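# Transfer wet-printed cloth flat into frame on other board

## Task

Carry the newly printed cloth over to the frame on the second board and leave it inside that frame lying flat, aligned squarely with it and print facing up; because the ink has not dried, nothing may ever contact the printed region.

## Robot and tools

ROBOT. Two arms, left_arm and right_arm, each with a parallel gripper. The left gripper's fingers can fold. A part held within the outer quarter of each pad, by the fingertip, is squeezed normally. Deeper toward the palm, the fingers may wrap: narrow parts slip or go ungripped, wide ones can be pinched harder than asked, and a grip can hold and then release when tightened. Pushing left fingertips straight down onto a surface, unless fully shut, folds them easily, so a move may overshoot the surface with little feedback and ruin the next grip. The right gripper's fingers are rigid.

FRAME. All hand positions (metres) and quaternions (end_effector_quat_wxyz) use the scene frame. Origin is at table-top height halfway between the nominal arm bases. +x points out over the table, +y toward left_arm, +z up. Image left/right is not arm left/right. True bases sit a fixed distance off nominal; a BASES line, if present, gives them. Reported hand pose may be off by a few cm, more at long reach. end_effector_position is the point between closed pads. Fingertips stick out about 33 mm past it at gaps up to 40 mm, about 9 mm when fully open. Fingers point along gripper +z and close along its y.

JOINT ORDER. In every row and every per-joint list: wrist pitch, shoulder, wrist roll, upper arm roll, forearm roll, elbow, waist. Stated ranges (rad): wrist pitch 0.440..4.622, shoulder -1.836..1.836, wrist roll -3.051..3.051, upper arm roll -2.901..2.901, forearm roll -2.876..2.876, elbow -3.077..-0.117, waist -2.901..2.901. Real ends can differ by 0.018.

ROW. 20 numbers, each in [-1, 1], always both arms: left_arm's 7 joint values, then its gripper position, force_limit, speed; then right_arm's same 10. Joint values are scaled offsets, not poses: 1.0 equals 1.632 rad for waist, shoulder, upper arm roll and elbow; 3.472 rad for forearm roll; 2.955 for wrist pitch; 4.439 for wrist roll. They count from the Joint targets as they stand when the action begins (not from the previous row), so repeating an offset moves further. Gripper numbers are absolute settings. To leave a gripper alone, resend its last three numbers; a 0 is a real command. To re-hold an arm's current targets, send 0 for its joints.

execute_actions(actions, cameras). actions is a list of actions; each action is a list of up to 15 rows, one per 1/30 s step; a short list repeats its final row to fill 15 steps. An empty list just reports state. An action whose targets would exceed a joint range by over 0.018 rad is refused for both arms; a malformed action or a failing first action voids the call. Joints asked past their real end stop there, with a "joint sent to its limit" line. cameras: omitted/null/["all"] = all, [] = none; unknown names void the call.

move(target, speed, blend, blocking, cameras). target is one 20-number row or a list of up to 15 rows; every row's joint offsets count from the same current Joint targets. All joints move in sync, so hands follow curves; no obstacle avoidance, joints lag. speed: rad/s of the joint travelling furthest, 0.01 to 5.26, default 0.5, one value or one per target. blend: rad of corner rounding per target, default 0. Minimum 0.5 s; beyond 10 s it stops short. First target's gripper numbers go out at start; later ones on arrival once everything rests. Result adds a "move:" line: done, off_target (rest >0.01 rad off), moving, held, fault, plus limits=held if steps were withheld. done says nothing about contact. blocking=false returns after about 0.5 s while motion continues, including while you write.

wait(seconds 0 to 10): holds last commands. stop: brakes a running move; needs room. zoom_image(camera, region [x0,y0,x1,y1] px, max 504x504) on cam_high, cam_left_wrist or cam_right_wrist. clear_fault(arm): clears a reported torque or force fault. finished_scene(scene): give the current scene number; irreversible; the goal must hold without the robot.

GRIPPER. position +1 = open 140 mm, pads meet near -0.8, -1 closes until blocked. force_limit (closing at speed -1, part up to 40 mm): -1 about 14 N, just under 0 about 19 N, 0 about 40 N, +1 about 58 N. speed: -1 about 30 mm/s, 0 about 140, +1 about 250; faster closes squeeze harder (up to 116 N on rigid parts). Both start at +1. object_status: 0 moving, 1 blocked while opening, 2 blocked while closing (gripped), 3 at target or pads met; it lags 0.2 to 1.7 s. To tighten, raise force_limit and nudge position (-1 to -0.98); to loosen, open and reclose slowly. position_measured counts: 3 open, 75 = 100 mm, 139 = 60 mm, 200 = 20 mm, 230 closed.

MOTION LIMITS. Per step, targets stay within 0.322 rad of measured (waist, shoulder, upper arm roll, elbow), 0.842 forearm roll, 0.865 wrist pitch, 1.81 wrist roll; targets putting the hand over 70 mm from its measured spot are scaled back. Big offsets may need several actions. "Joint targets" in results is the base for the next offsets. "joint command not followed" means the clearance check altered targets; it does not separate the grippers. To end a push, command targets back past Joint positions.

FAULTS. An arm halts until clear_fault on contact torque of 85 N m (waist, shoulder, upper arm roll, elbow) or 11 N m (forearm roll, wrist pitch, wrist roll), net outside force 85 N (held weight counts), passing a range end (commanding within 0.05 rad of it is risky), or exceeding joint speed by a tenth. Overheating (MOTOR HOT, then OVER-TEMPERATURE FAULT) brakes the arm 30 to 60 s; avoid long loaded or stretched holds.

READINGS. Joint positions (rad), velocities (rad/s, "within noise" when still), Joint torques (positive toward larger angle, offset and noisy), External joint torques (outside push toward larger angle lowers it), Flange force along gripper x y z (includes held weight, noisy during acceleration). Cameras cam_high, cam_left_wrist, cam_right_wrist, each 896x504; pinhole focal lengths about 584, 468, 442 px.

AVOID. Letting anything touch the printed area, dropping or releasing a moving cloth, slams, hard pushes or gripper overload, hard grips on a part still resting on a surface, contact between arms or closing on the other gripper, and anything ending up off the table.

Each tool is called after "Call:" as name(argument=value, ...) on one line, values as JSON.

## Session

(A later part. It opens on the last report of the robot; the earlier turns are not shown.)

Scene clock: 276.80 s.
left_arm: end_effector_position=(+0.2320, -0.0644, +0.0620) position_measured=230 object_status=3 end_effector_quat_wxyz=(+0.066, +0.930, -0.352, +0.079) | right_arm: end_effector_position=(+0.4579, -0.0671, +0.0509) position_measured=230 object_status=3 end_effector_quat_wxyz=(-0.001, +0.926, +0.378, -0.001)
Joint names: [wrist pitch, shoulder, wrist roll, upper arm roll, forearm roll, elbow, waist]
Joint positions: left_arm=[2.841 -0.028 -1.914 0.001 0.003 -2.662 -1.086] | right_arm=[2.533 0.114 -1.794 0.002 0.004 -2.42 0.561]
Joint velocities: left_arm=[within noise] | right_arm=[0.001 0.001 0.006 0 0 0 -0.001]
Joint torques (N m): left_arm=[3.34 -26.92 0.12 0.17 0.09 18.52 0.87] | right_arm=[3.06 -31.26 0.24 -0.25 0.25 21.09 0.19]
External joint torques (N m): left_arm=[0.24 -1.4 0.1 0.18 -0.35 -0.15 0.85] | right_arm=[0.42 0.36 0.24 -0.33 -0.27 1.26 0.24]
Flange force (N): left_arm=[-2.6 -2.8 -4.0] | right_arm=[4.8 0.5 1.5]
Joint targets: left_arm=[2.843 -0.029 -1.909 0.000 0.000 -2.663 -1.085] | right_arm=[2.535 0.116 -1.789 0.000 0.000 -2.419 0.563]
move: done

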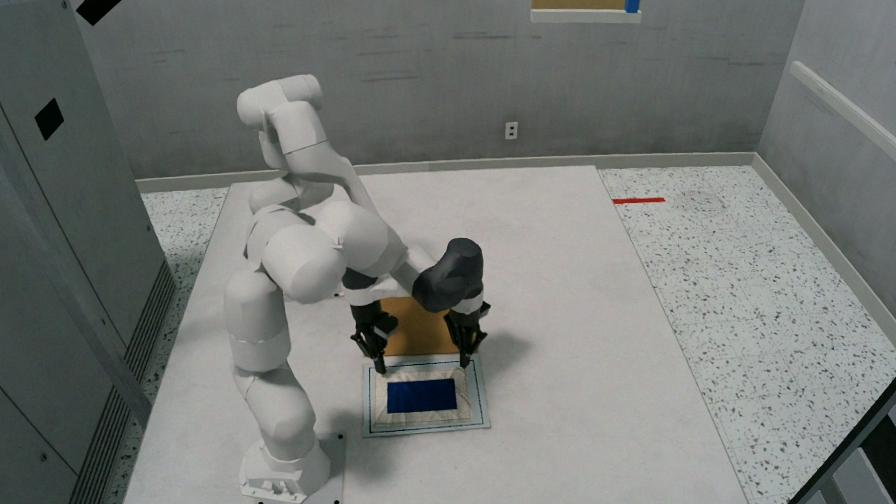

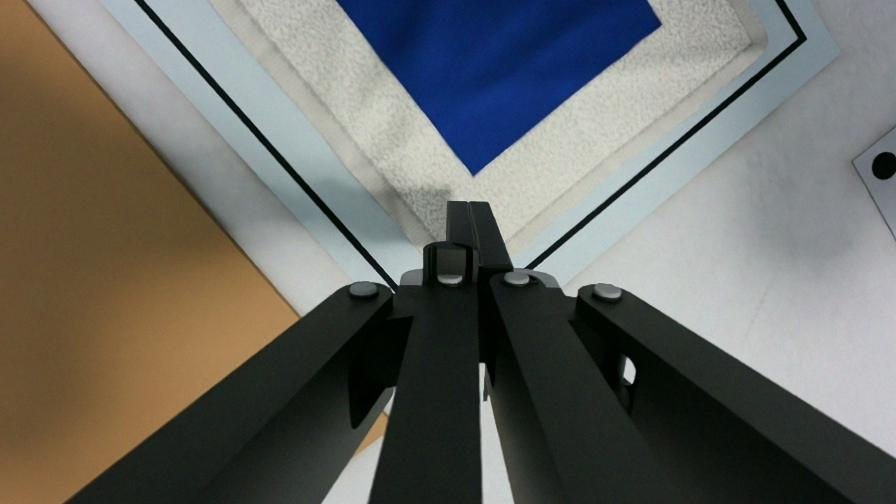

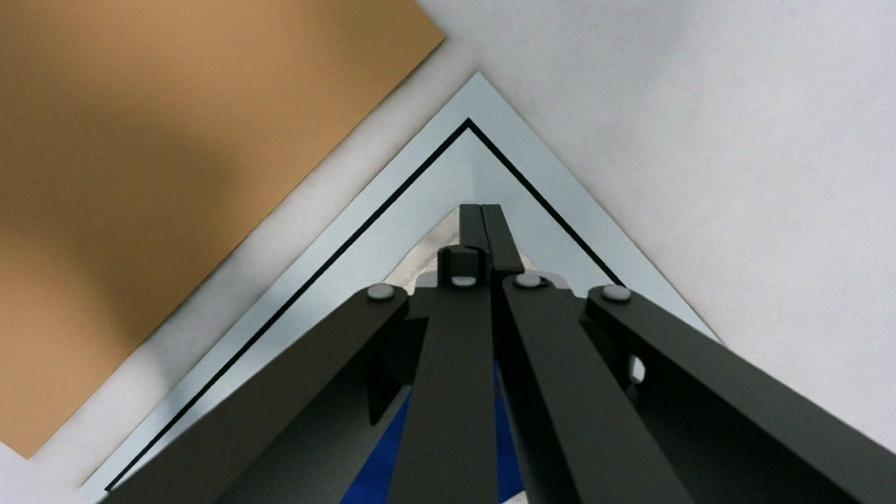

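Call:
move(target=[[0.02773,0.04869,0,0,0,-0.00152,0,-1,-1,-1,0.02307,0.03865,0,0,0,-0.00312,0,-1,-1,-1],[0.03129,0.03276,0.00285,0,0,-0.02389,0.00776,-1,-1,-1,0.01732,0.05838,0.00257,0,0,0.02701,0.00698,-1,-1,-1]], speed=[0.06,0.03])

Call:
zoom_image(camera="cam_high", region=[350, 340, 500, 440])

Call:
zoom_image(camera="cam_left_wrist", region=[100, 0, 600, 300])

Scene clock: 286.97 s.
left_arm: end_effector_position=(+0.2345, -0.0574, +0.0403) position_measured=230 object_status=3 end_effector_quat_wxyz=(+0.071, +0.929, -0.352, +0.086) | right_arm: end_effector_position=(+0.4712, -0.0538, +0.0283) position_measured=230 object_status=3 end_effector_quat_wxyz=(-0.002, +0.926, +0.377, +0.005)
Joint names: [wrist pitch, shoulder, wrist roll, upper arm roll, forearm roll, elbow, waist]
Joint positions: left_arm=[2.941 0.021 -1.903 0 0.003 -2.696 -1.074] | right_arm=[2.586 0.202 -1.782 0.001 0.004 -2.374 0.571]
Joint velocities: left_arm=[0.002 -0.001 0.004 0 0 -0.002 0.001] | right_arm=[-0.003 0.001 0.002 0 0 0.001 0.001]
Joint torques (N m): left_arm=[2.17 -24.46 0.12 0.62 0.02 14.26 1.2] | right_arm=[2.85 -29.63 0.28 0.59 0.3 18.98 1.03]
External joint torques (N m): left_arm=[-0.97 1.4 0.11 0.62 -0.36 -3.12 1.23] | right_arm=[0.16 4.43 0.28 0.39 -0.19 -0.36 1.04]
Flange force (N): left_arm=[-4.6 -5.0 0.0] | right_arm=[8.8 -0.4 10.8]
Joint targets: left_arm=[2.935 0.024 -1.897 0.000 0.000 -2.702 -1.072] | right_arm=[2.586 0.212 -1.777 0.000 0.000 -2.375 0.574]
move: done

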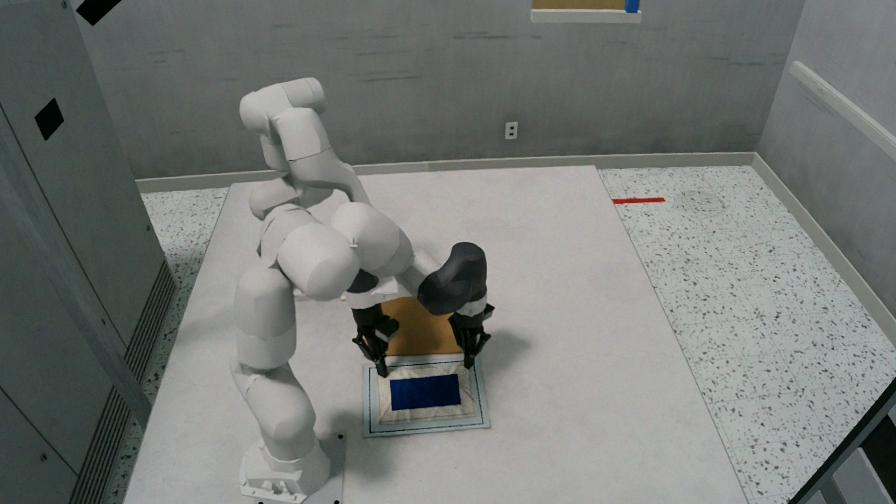

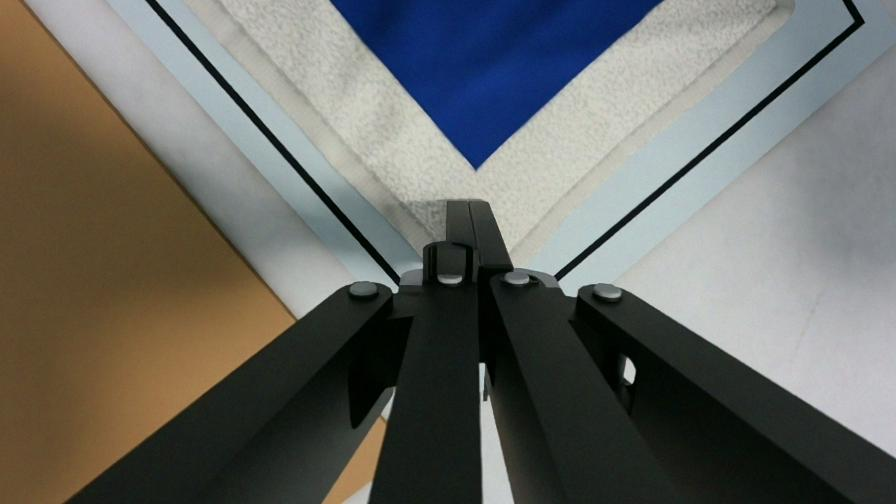

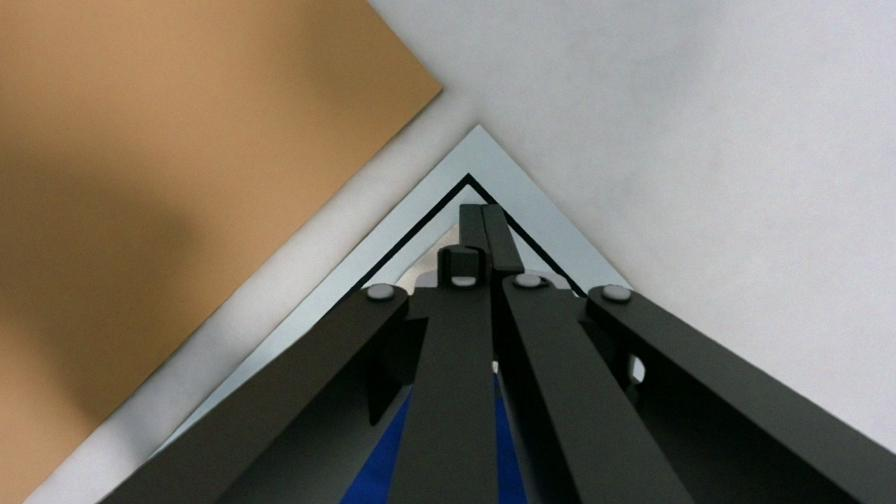

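Scaled by 3.360.

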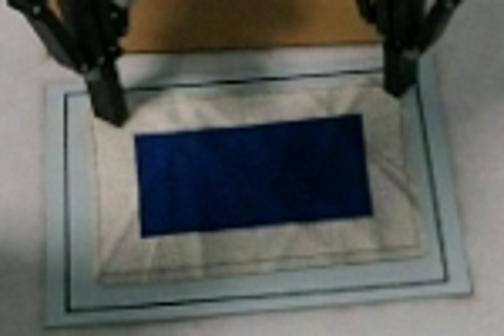

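Scaled by 1.008.

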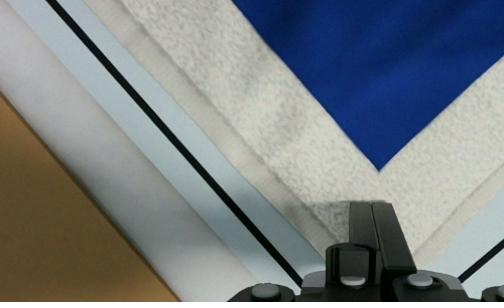

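Call:
move(target=[-0.03486,-0.05309,-0.001,0,0,0.01002,-0.00271,-1,-1,-1,-0.03071,-0.05047,0,0,0,0.00514,0,-1,-1,-1], speed=0.08, cameras=[])

Call:
move(target=[0,0,0,0,0,0,0,-1,-1,-1,0,-0.06,0,0,0,0,-0.2,-1,-1,-1], speed=0.3)

Call:
zoom_image(camera="cam_right_wrist", region=[0, 0, 500, 504])

Call:
zoom_image(camera="cam_high", region=[350, 340, 500, 440])

Scene clock: 296.63 s.
left_arm: end_effector_position=(+0.2328, -0.0552, +0.0666) position_measured=230 object_status=3 end_effector_quat_wxyz=(+0.066, +0.930, -0.353, +0.080) | right_arm: end_effector_position=(+0.4678, -0.0552, +0.0589) position_measured=230 object_status=3 end_effector_quat_wxyz=(-0.001, +0.926, +0.377, -0.001)
Joint names: [wrist pitch, shoulder, wrist roll, upper arm roll, forearm roll, elbow, waist]
Joint positions: left_arm=[2.835 -0.061 -1.902 0 0.003 -2.687 -1.075] | right_arm=[2.498 0.131 -1.781 0.001 0.004 -2.367 0.572]
Joint velocities: left_arm=[-0.005 0.001 0.001 0 0 0.001 0] | right_arm=[-0.003 -0.001 -0.002 0 -0.001 -0.001 -0.001]
Joint torques (N m): left_arm=[2.8 -25.91 -0.06 0.06 0.1 18.95 0.06] | right_arm=[2.44 -33.57 0.25 0.1 0.39 21.29 0.27]
External joint torques (N m): left_arm=[-0.28 -1.47 -0.07 0.13 -0.34 0.24 0.07] | right_arm=[-0.21 -0.77 0.25 0 -0.15 0.94 0.3]
Flange force (N): left_arm=[-1.5 -0.9 -5.6] | right_arm=[1.7 -0.6 -2.5]
Joint targets: left_arm=[2.832 -0.062 -1.901 0.000 0.000 -2.686 -1.076] | right_arm=[2.495 0.129 -1.777 0.000 0.000 -2.366 0.574]
move: done
No camera images: "cameras" was empty.

Scene clock: 298.13 s.
left_arm: end_effector_position=(+0.2327, -0.0550, +0.0665) position_measured=230 object_status=3 end_effector_quat_wxyz=(+0.066, +0.930, -0.353, +0.080) | right_arm: end_effector_position=(+0.5562, -0.2003, +0.1100) position_measured=230 object_status=3 end_effector_quat_wxyz=(-0.002, +0.974, +0.222, +0.048)
Joint names: [wrist pitch, shoulder, wrist roll, upper arm roll, forearm roll, elbow, waist]
Joint positions: left_arm=[2.834 -0.061 -1.902 0 0.003 -2.687 -1.075] | right_arm=[2.497 0.033 -1.781 -0.001 0.004 -2.367 0.249]
Joint velocities: within noise
Joint torques (N m): left_arm=[2.81 -25.78 -0.06 0.16 0.1 18.94 0.04] | right_arm=[2.74 -31.62 0.26 0.33 0.48 22.53 -0.7]
External joint torques (N m): left_arm=[-0.28 -1.29 -0.08 0.25 -0.34 0.16 0.07] | right_arm=[-0.15 -0.76 0.26 0.36 -0.13 0.67 -0.63]
Flange force (N): left_arm=[-1.3 -1.1 -5.1] | right_arm=[0.6 -0.2 -2.2]
Joint targets: left_arm=[2.832 -0.062 -1.901 0.000 0.000 -2.686 -1.076] | right_arm=[2.495 0.031 -1.777 0.000 0.000 -2.366 0.248]
move: done

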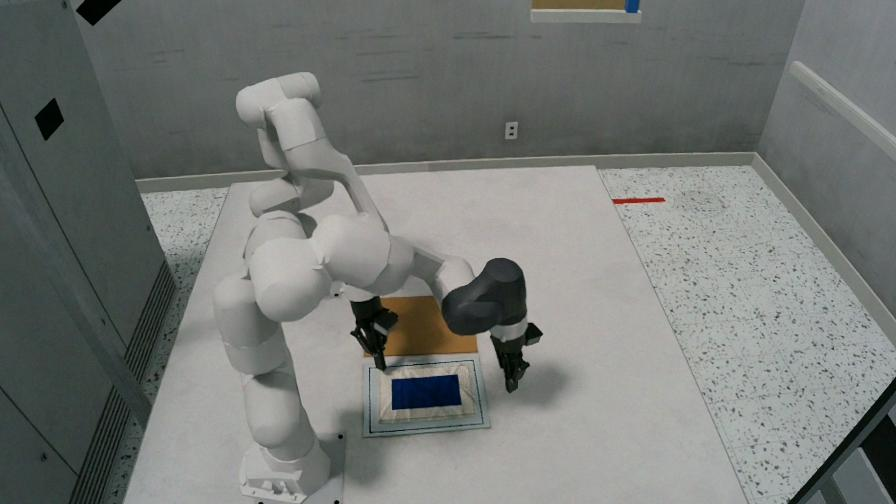

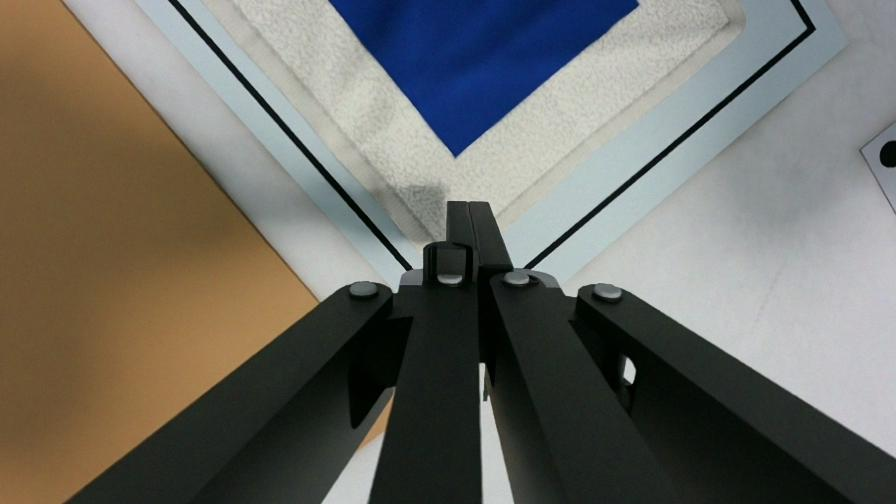

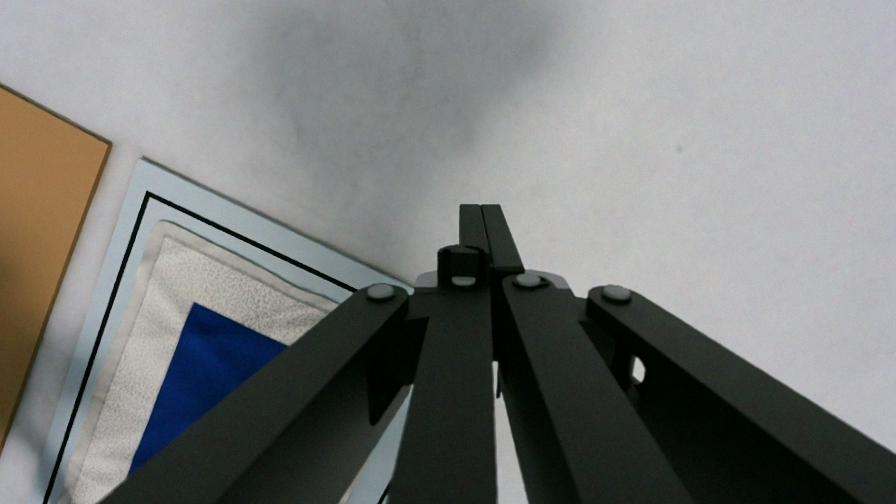

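Scaled by 1.000.

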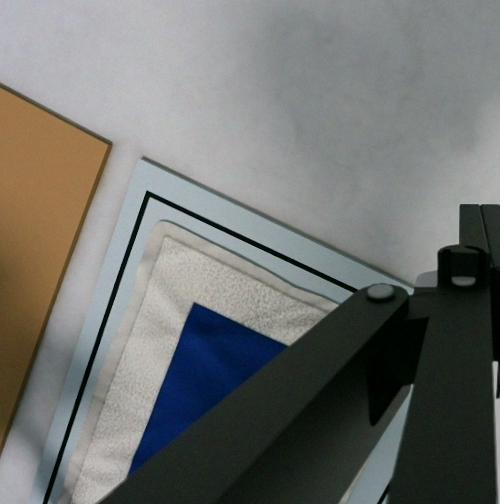

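Scaled by 3.360.

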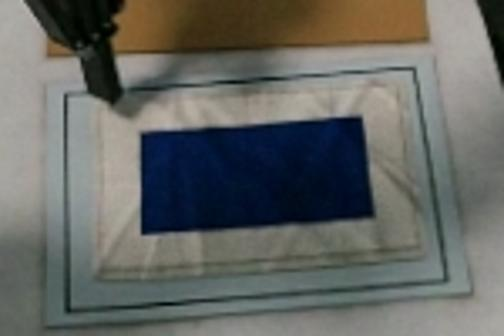

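Call:
move(target=[[0,0,0,0,0,0,0,-1,-1,-1,0.02824,-0.02391,-0.06155,0,0,-0.13504,0.03259,-1,-1,-1],[-0.03728,0.19518,-0.0237,0,0,0.26288,-0.06447,-1,-1,-1,0.02824,-0.02391,-0.06155,0,0,-0.13504,0.03259,-1,-1,-1]], speed=0.2)

Call:
zoom_image(camera="cam_high", region=[350, 340, 500, 440])

Scene clock: 328.93 s.
left_arm: end_effector_position=(+0.2395, -0.1954, +0.0629) position_measured=230 object_status=3 end_effector_quat_wxyz=(+0.075, +0.928, -0.356, +0.074) | right_arm: end_effector_position=(+0.4638, -0.2002, +0.0497) position_measured=230 object_status=3 end_effector_quat_wxyz=(-0.001, +0.928, +0.373, -0.001)
Joint names: [wrist pitch, shoulder, wrist roll, upper arm roll, forearm roll, elbow, waist]
Joint positions: left_arm=[2.724 0.255 -2 0 0.002 -2.258 -1.18] | right_arm=[2.577 -0.005 -2.047 -0.001 0.004 -2.585 0.299]
Joint velocities: left_arm=[-0.001 0.001 -0.006 -0.001 0 0.001 0] | right_arm=[within noise]
Joint torques (N m): left_arm=[2.75 -36.89 -0.28 0.41 0.18 20.75 0.12] | right_arm=[3.01 -27.92 -0.05 0.17 0.34 19.55 0.37]
External joint torques (N m): left_arm=[-0.34 -0.16 -0.3 0.11 -0.35 0.3 0.08] | right_arm=[0.38 -1.06 -0.05 0.18 -0.15 0.34 0.37]
Flange force (N): left_arm=[1.1 0.8 -0.9] | right_arm=[-1.4 -1.3 -1.7]
Joint targets: left_arm=[2.722 0.256 -2.006 0.000 0.000 -2.256 -1.182] | right_arm=[2.579 -0.008 -2.050 0.000 0.000 -2.587 0.301]
move: done

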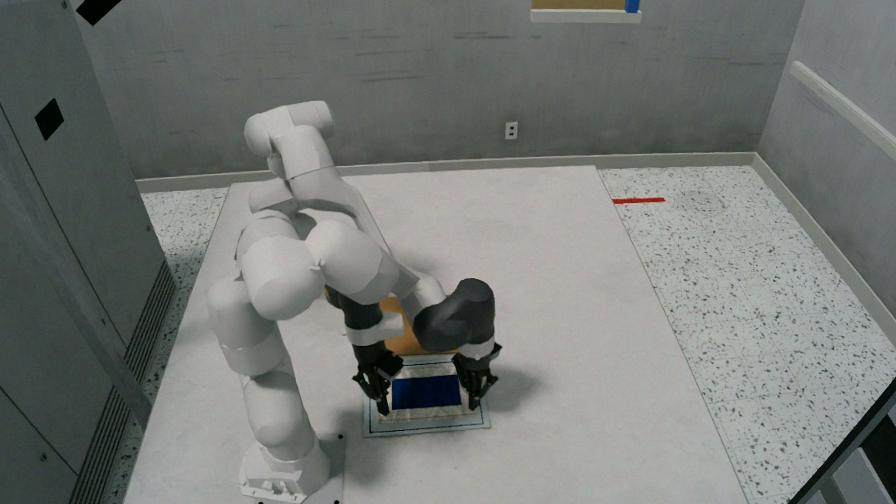

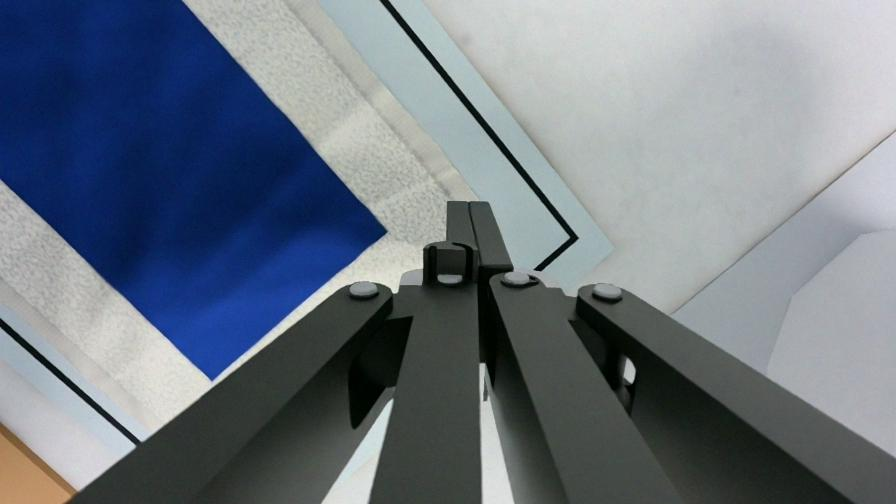

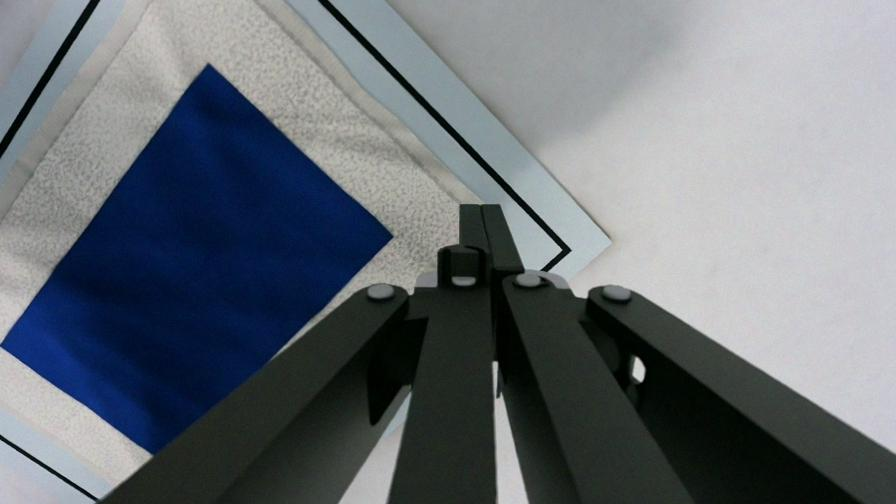

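Scaled by 3.360.

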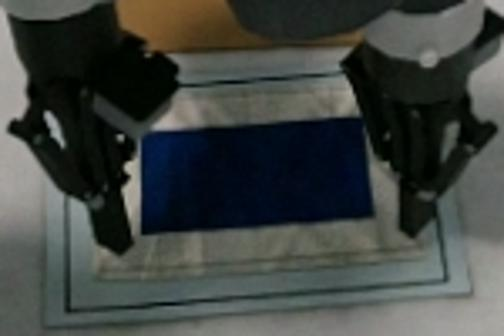

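Call:
move(target=[[0.02044,0.03575,0,0,0,-0.00126,0,-1,-1,-1,0.02622,0.04408,0,0,0,-0.00341,0,-1,-1,-1],[0.01587,0.04867,-0.00511,0,0,0.01995,-0.0139,-1,-1,-1,0.02785,0.03672,-0.00347,0,0,-0.0137,-0.00945,-1,-1,-1]], speed=[0.06,0.03])

Call:
zoom_image(camera="cam_high", region=[350, 340, 500, 440])

Scene clock: 334.43 s.
left_arm: end_effector_position=(+0.2320, -0.2113, +0.0387) position_measured=230 object_status=3 end_effector_quat_wxyz=(+0.079, +0.928, -0.356, +0.075) | right_arm: end_effector_position=(+0.4672, -0.2013, +0.0294) position_measured=230 object_status=3 end_effector_quat_wxyz=(+0.000, +0.926, +0.377, +0.009)
Joint names: [wrist pitch, shoulder, wrist roll, upper arm roll, forearm roll, elbow, waist]
Joint positions: left_arm=[2.773 0.331 -2.022 0 0.002 -2.224 -1.202] | right_arm=[2.663 0.045 -2.061 0.003 0.004 -2.6 0.291]
Joint velocities: left_arm=[-0.001 -0.001 -0.009 -0.001 -0.002 0.001 0.001] | right_arm=[within noise]
Joint torques (N m): left_arm=[2.54 -37.02 -0.24 -0.18 0.17 19.02 -0.77] | right_arm=[2.52 -23.47 -0.1 -1.98 -0.06 14.83 -3.09]
External joint torques (N m): left_arm=[-0.59 1.68 -0.26 -0.51 -0.33 -0.96 -0.76] | right_arm=[-0.16 4.16 -0.1 -1.99 -0.5 -3.39 -3.05]
Flange force (N): left_arm=[-0.2 1.7 2.5] | right_arm=[-3.9 4.6 11.4]
Joint targets: left_arm=[2.769 0.336 -2.029 0.000 0.000 -2.224 -1.204] | right_arm=[2.661 0.052 -2.066 0.000 0.000 -2.609 0.285]
move: done

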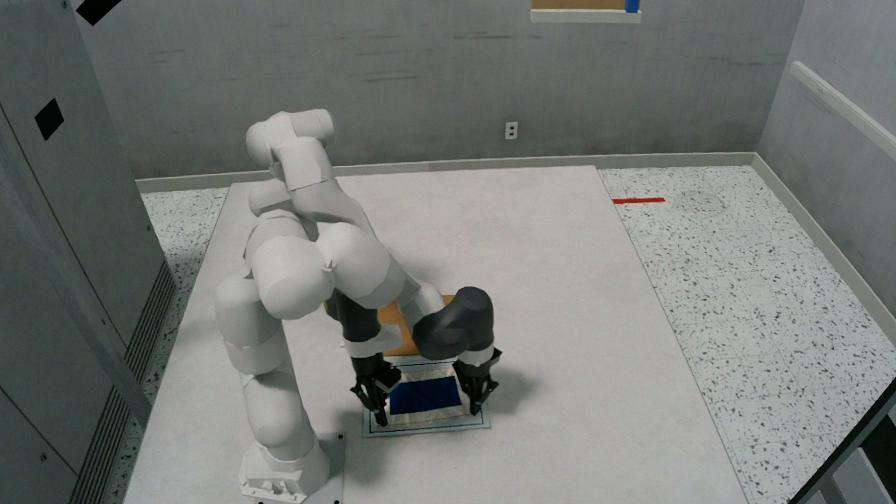

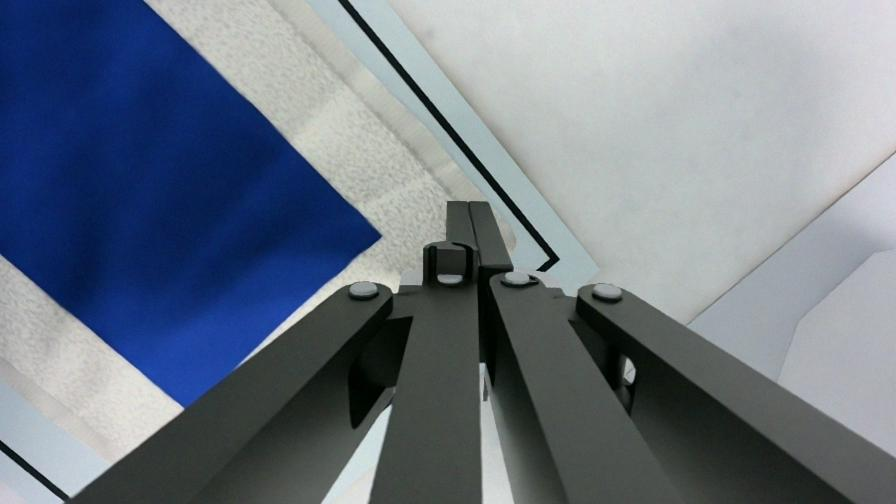

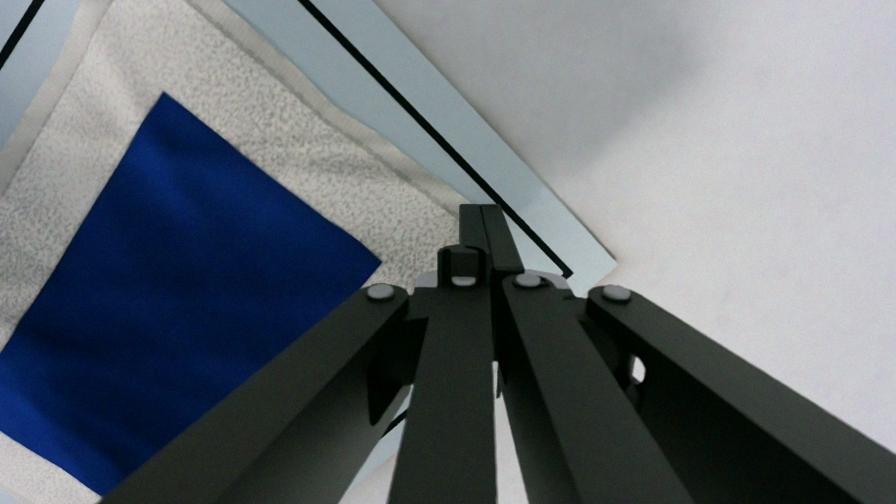

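Scaled by 3.360.

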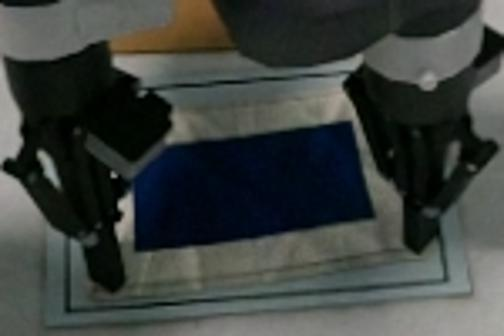

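Call:
move(target=[0,0,0,0,0,0,0,-1,-1,-1,0.00171,-0.008,-0.00457,0,0,-0.01109,-0.01242,-1,-1,-1], speed=0.02)

Call:
zoom_image(camera="cam_high", region=[350, 340, 500, 440])

Scene clock: 340.23 s.
left_arm: end_effector_position=(+0.2320, -0.2113, +0.0387) position_measured=230 object_status=3 end_effector_quat_wxyz=(+0.079, +0.929, -0.355, +0.075) | right_arm: end_effector_position=(+0.4662, -0.2114, +0.0297) position_measured=230 object_status=3 end_effector_quat_wxyz=(+0.000, +0.926, +0.377, +0.011)
Joint names: [wrist pitch, shoulder, wrist roll, upper arm roll, forearm roll, elbow, waist]
Joint positions: left_arm=[2.772 0.331 -2.024 0 0.002 -2.224 -1.202] | right_arm=[2.673 0.034 -2.081 0.003 0.004 -2.617 0.27]
Joint velocities: left_arm=[within noise] | right_arm=[0.001 0 -0.004 0 0 -0.001 0.001]
Joint torques (N m): left_arm=[2.57 -37.17 -0.22 -0.21 0.18 18.97 -0.69] | right_arm=[1.83 -23.72 -0.11 -1.61 0.08 14.15 -2.39]
External joint torques (N m): left_arm=[-0.55 1.4 -0.24 -0.5 -0.32 -0.95 -0.64] | right_arm=[-0.87 3.55 -0.11 -1.57 -0.36 -4.01 -2.32]
Flange force (N): left_arm=[-0.6 1.3 1.9] | right_arm=[-5.7 2.2 7.8]
Joint targets: left_arm=[2.769 0.336 -2.029 0.000 0.000 -2.224 -1.204] | right_arm=[2.666 0.039 -2.086 0.000 0.000 -2.627 0.265]
move: done

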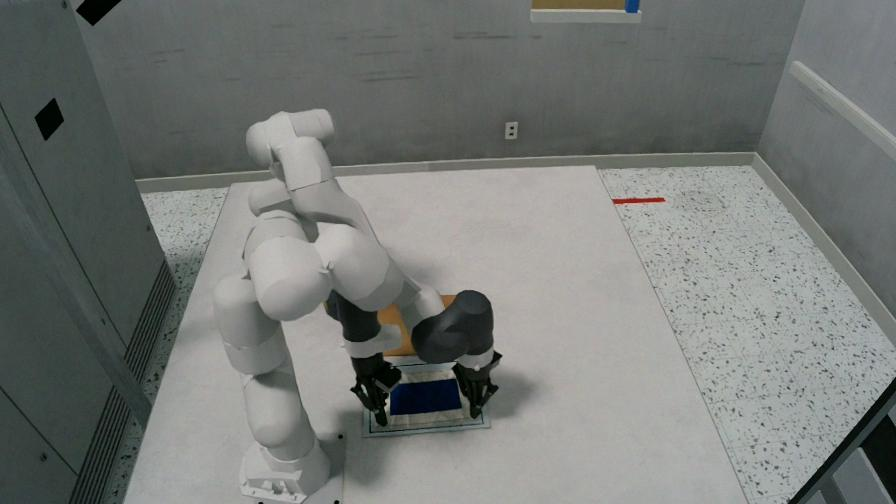

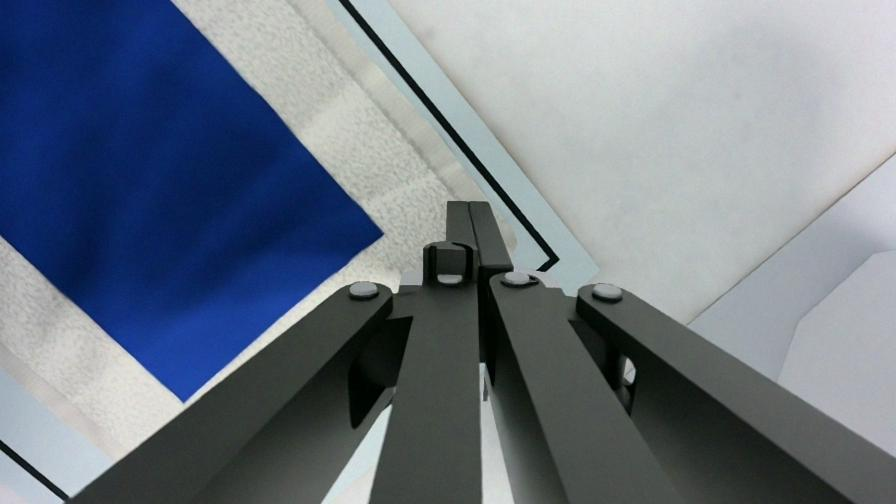

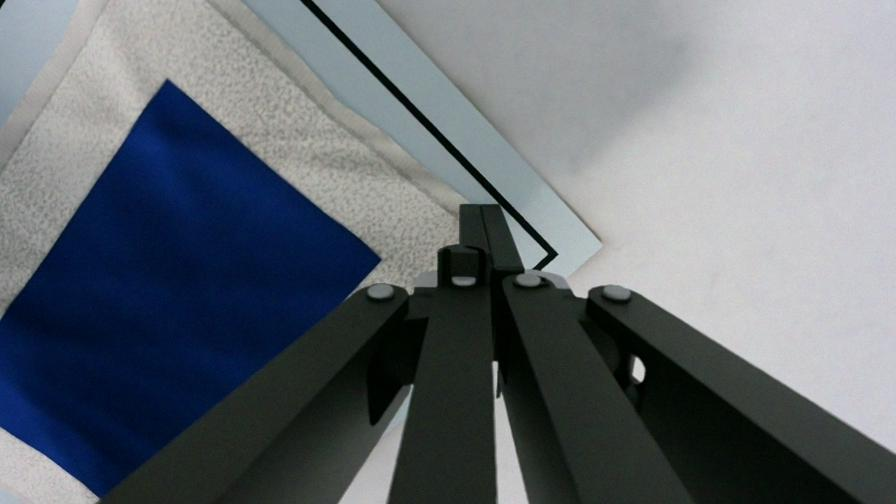

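Scaled by 3.360.

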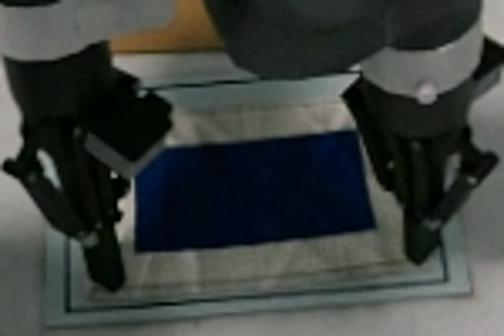

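Call:
move(target=[-0.02287,-0.0444,0.00108,0,0,-0.00299,0.00295,-1,-1,-1,-0.03709,-0.06134,0.0027,0,0,0.00581,0.0074,-1,-1,-1], speed=0.08, cameras=[])

Call:
move(target=[0,-0.12,0,0,0,0,0,-1,-1,-1,0,-0.06,0,0,0,0,-0.16,-1,-1,-1], speed=0.3)

Call:
zoom_image(camera="cam_high", region=[350, 340, 500, 440])

Scene clock: 347.47 s.
left_arm: end_effector_position=(+0.2311, -0.2079, +0.0675) position_measured=230 object_status=3 end_effector_quat_wxyz=(+0.076, +0.929, -0.355, +0.073) | right_arm: end_effector_position=(+0.4557, -0.2120, +0.0590) position_measured=230 object_status=3 end_effector_quat_wxyz=(-0.001, +0.926, +0.378, +0.000)
Joint names: [wrist pitch, shoulder, wrist roll, upper arm roll, forearm roll, elbow, waist]
Joint positions: left_arm=[2.704 0.265 -2.024 0 0.002 -2.228 -1.201] | right_arm=[2.56 -0.058 -2.078 0.002 0.004 -2.619 0.275]
Joint velocities: left_arm=[within noise] | right_arm=[-0.004 0 0 0 0 0.001 0.001]
Joint torques (N m): left_arm=[2.92 -39.06 -0.08 0.4 0.22 20.41 0.84] | right_arm=[2.52 -26.39 0.19 -0.42 0.36 20.48 0.34]
External joint torques (N m): left_arm=[-0.17 -1.82 -0.09 0.05 -0.33 -0.26 0.76] | right_arm=[-0.12 -1.03 0.19 -0.33 -0.15 0.98 0.37]
Flange force (N): left_arm=[-3.1 -2.9 -5.0] | right_arm=[0.7 -0.1 -3.4]
Joint targets: left_arm=[2.701 0.263 -2.024 0.000 0.000 -2.229 -1.199] | right_arm=[2.557 -0.061 -2.074 0.000 0.000 -2.618 0.277]
move: done
No camera images: "cameras" was empty.

Scene clock: 348.73 s.
left_arm: end_effector_position=(+0.2462, -0.2444, +0.1922) position_measured=230 object_status=3 end_effector_quat_wxyz=(+0.147, +0.915, -0.349, +0.139) | right_arm: end_effector_position=(+0.4962, -0.3223, +0.1026) position_measured=230 object_status=3 end_effector_quat_wxyz=(+0.011, +0.966, +0.254, +0.047)
Joint names: [wrist pitch, shoulder, wrist roll, upper arm roll, forearm roll, elbow, waist]
Joint positions: left_arm=[2.702 0.067 -2.024 0 0.002 -2.228 -1.201] | right_arm=[2.559 -0.156 -2.078 0 0.004 -2.618 0.018]
Joint velocities: within noise
Joint torques (N m): left_arm=[3.23 -34.23 -0.03 0.29 0.35 23.24 0.87] | right_arm=[2.74 -24.46 0.26 -0.11 0.45 21.82 -0.91]
External joint torques (N m): left_arm=[-0.2 -0.74 -0.06 0.14 -0.33 -0.13 0.8] | right_arm=[-0.13 -0.99 0.25 -0.04 -0.13 0.76 -1]
Flange force (N): left_arm=[-0.8 -1.8 -2.3] | right_arm=[-0.3 0.3 -3.3]
Joint targets: left_arm=[2.701 0.067 -2.024 0.000 0.000 -2.229 -1.199] | right_arm=[2.557 -0.159 -2.074 0.000 0.000 -2.618 0.016]
move: done

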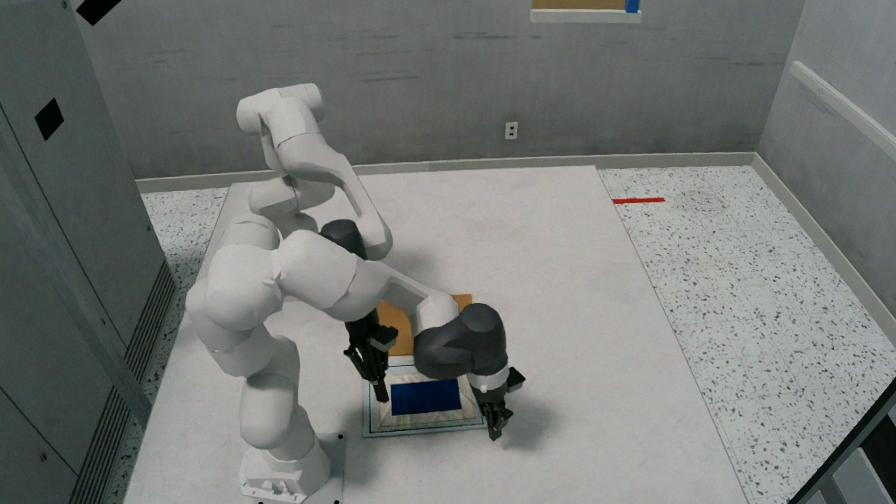

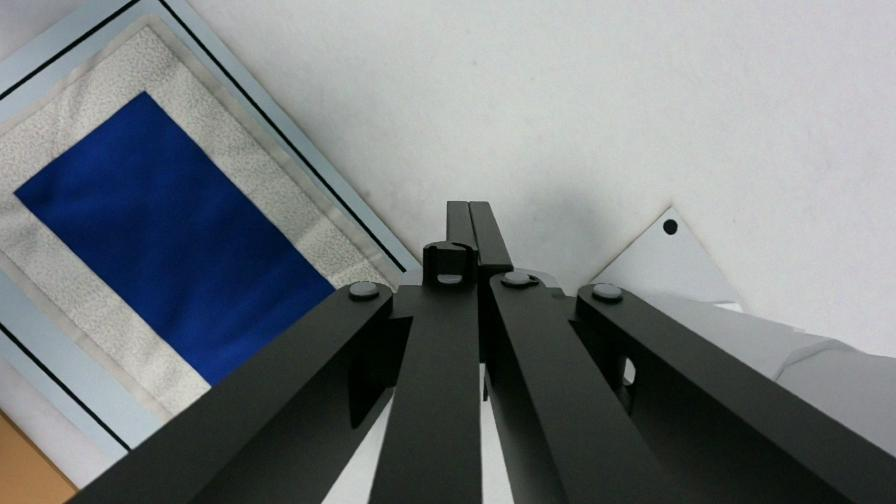

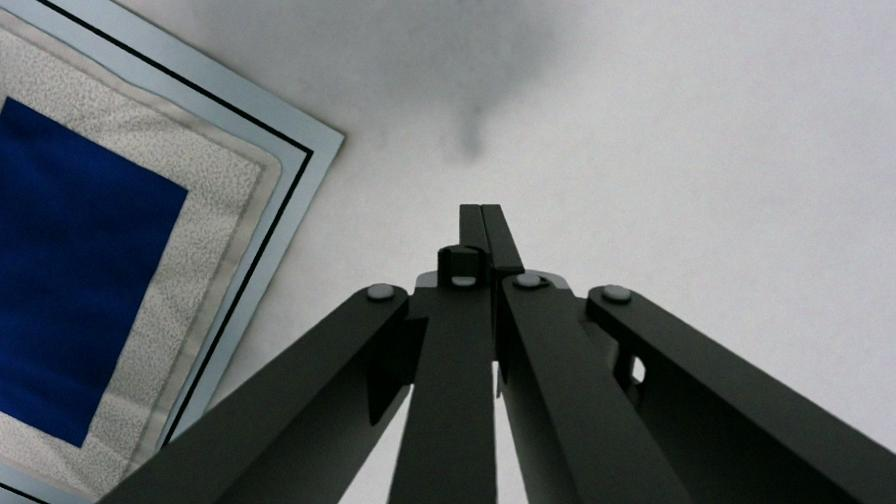

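Scaled by 3.360.

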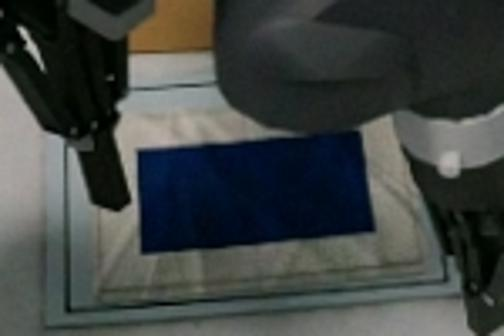

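Call:
move(target=[0,-0.184,0,0,0,-0.25,0,-1,-1,-1,-0.26354,-0.37552,0.11336,0,0,0.04164,-0.00955,-1,-1,-1], speed=0.4)

Call:
zoom_image(camera="cam_right_wrist", region=[60, 0, 400, 320])

Call:
zoom_image(camera="cam_high", region=[350, 340, 500, 440])

Scene clock: 367.07 s.
left_arm: end_effector_position=(+0.1899, -0.1077, +0.1521) position_measured=230 object_status=3 end_effector_quat_wxyz=(+0.108, +0.924, -0.353, +0.102) | right_arm: end_effector_position=(+0.3602, -0.3281, +0.2997) position_measured=230 object_status=3 end_effector_quat_wxyz=(-0.002, +1.000, +0.000, +0.000)
Joint names: [wrist pitch, shoulder, wrist roll, upper arm roll, forearm roll, elbow, waist]
Joint positions: left_arm=[2.702 -0.231 -2.024 0 0.002 -2.636 -1.201] | right_arm=[1.78 -0.77 -1.576 0 0.004 -2.55 0.002]
Joint velocities: left_arm=[within noise] | right_arm=[0 0.001 0.007 0 0 -0.001 0]
Joint torques (N m): left_arm=[3.09 -22.94 -0.04 -0.05 0.28 21.75 0.81] | right_arm=[2.52 -7.26 0.25 -0.68 0.73 25.31 -0.86]
External joint torques (N m): left_arm=[-0.16 -1.3 -0.06 0.23 -0.33 -0.21 0.84] | right_arm=[-0.15 -0.81 0.25 -0.03 -0.14 0.28 -0.89]
Flange force (N): left_arm=[-2.7 -2.3 -4.3] | right_arm=[-2.5 0.5 -1.1]
Joint targets: left_arm=[2.701 -0.233 -2.024 0.000 0.000 -2.637 -1.199] | right_arm=[1.778 -0.772 -1.571 0.000 0.000 -2.550 0.000]
move: done

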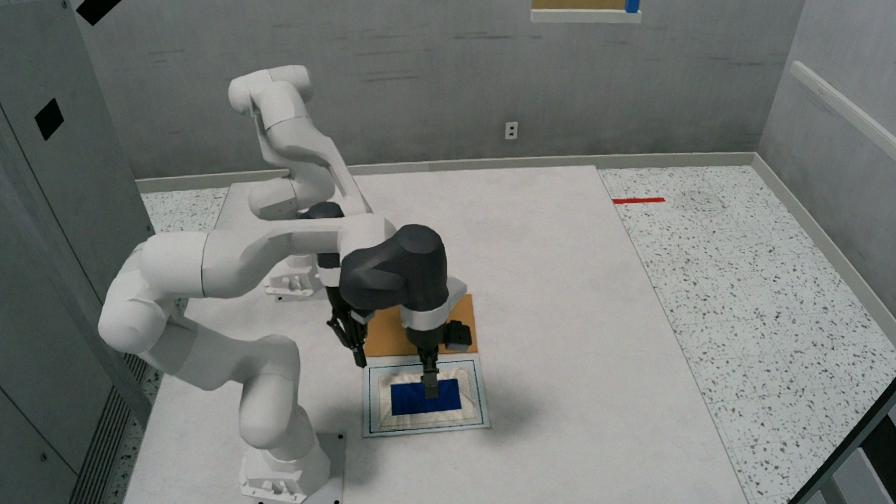

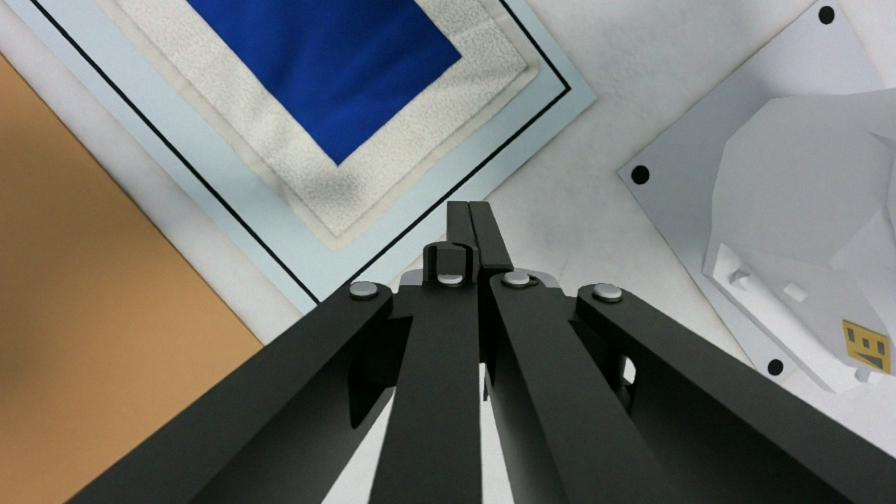

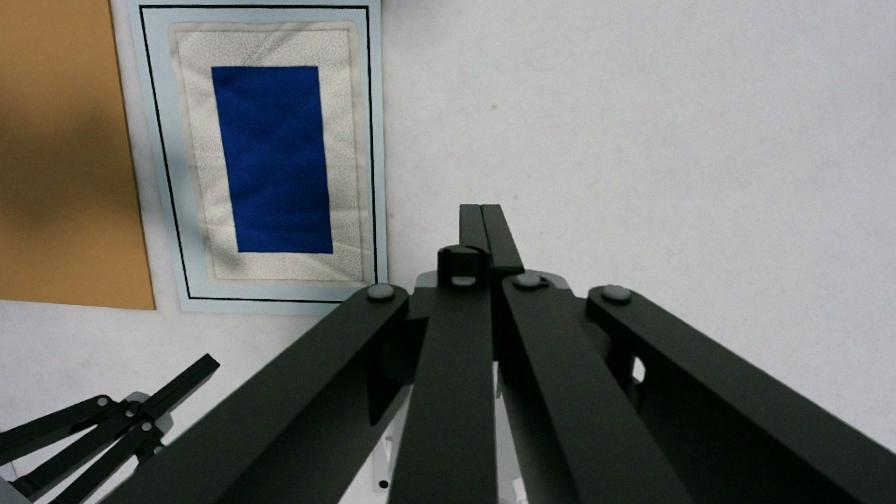

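Scaled by 1.482.

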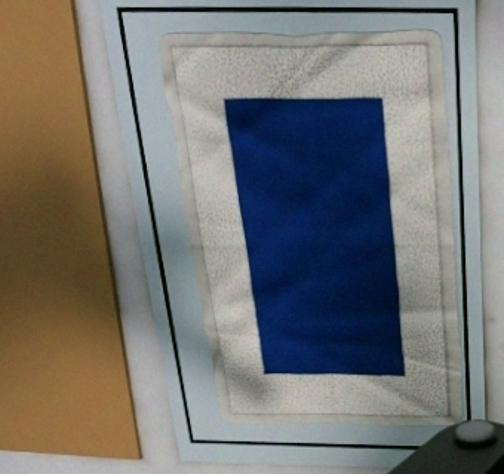

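Scaled by 3.360.

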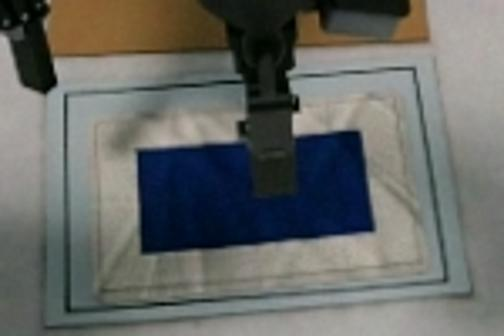

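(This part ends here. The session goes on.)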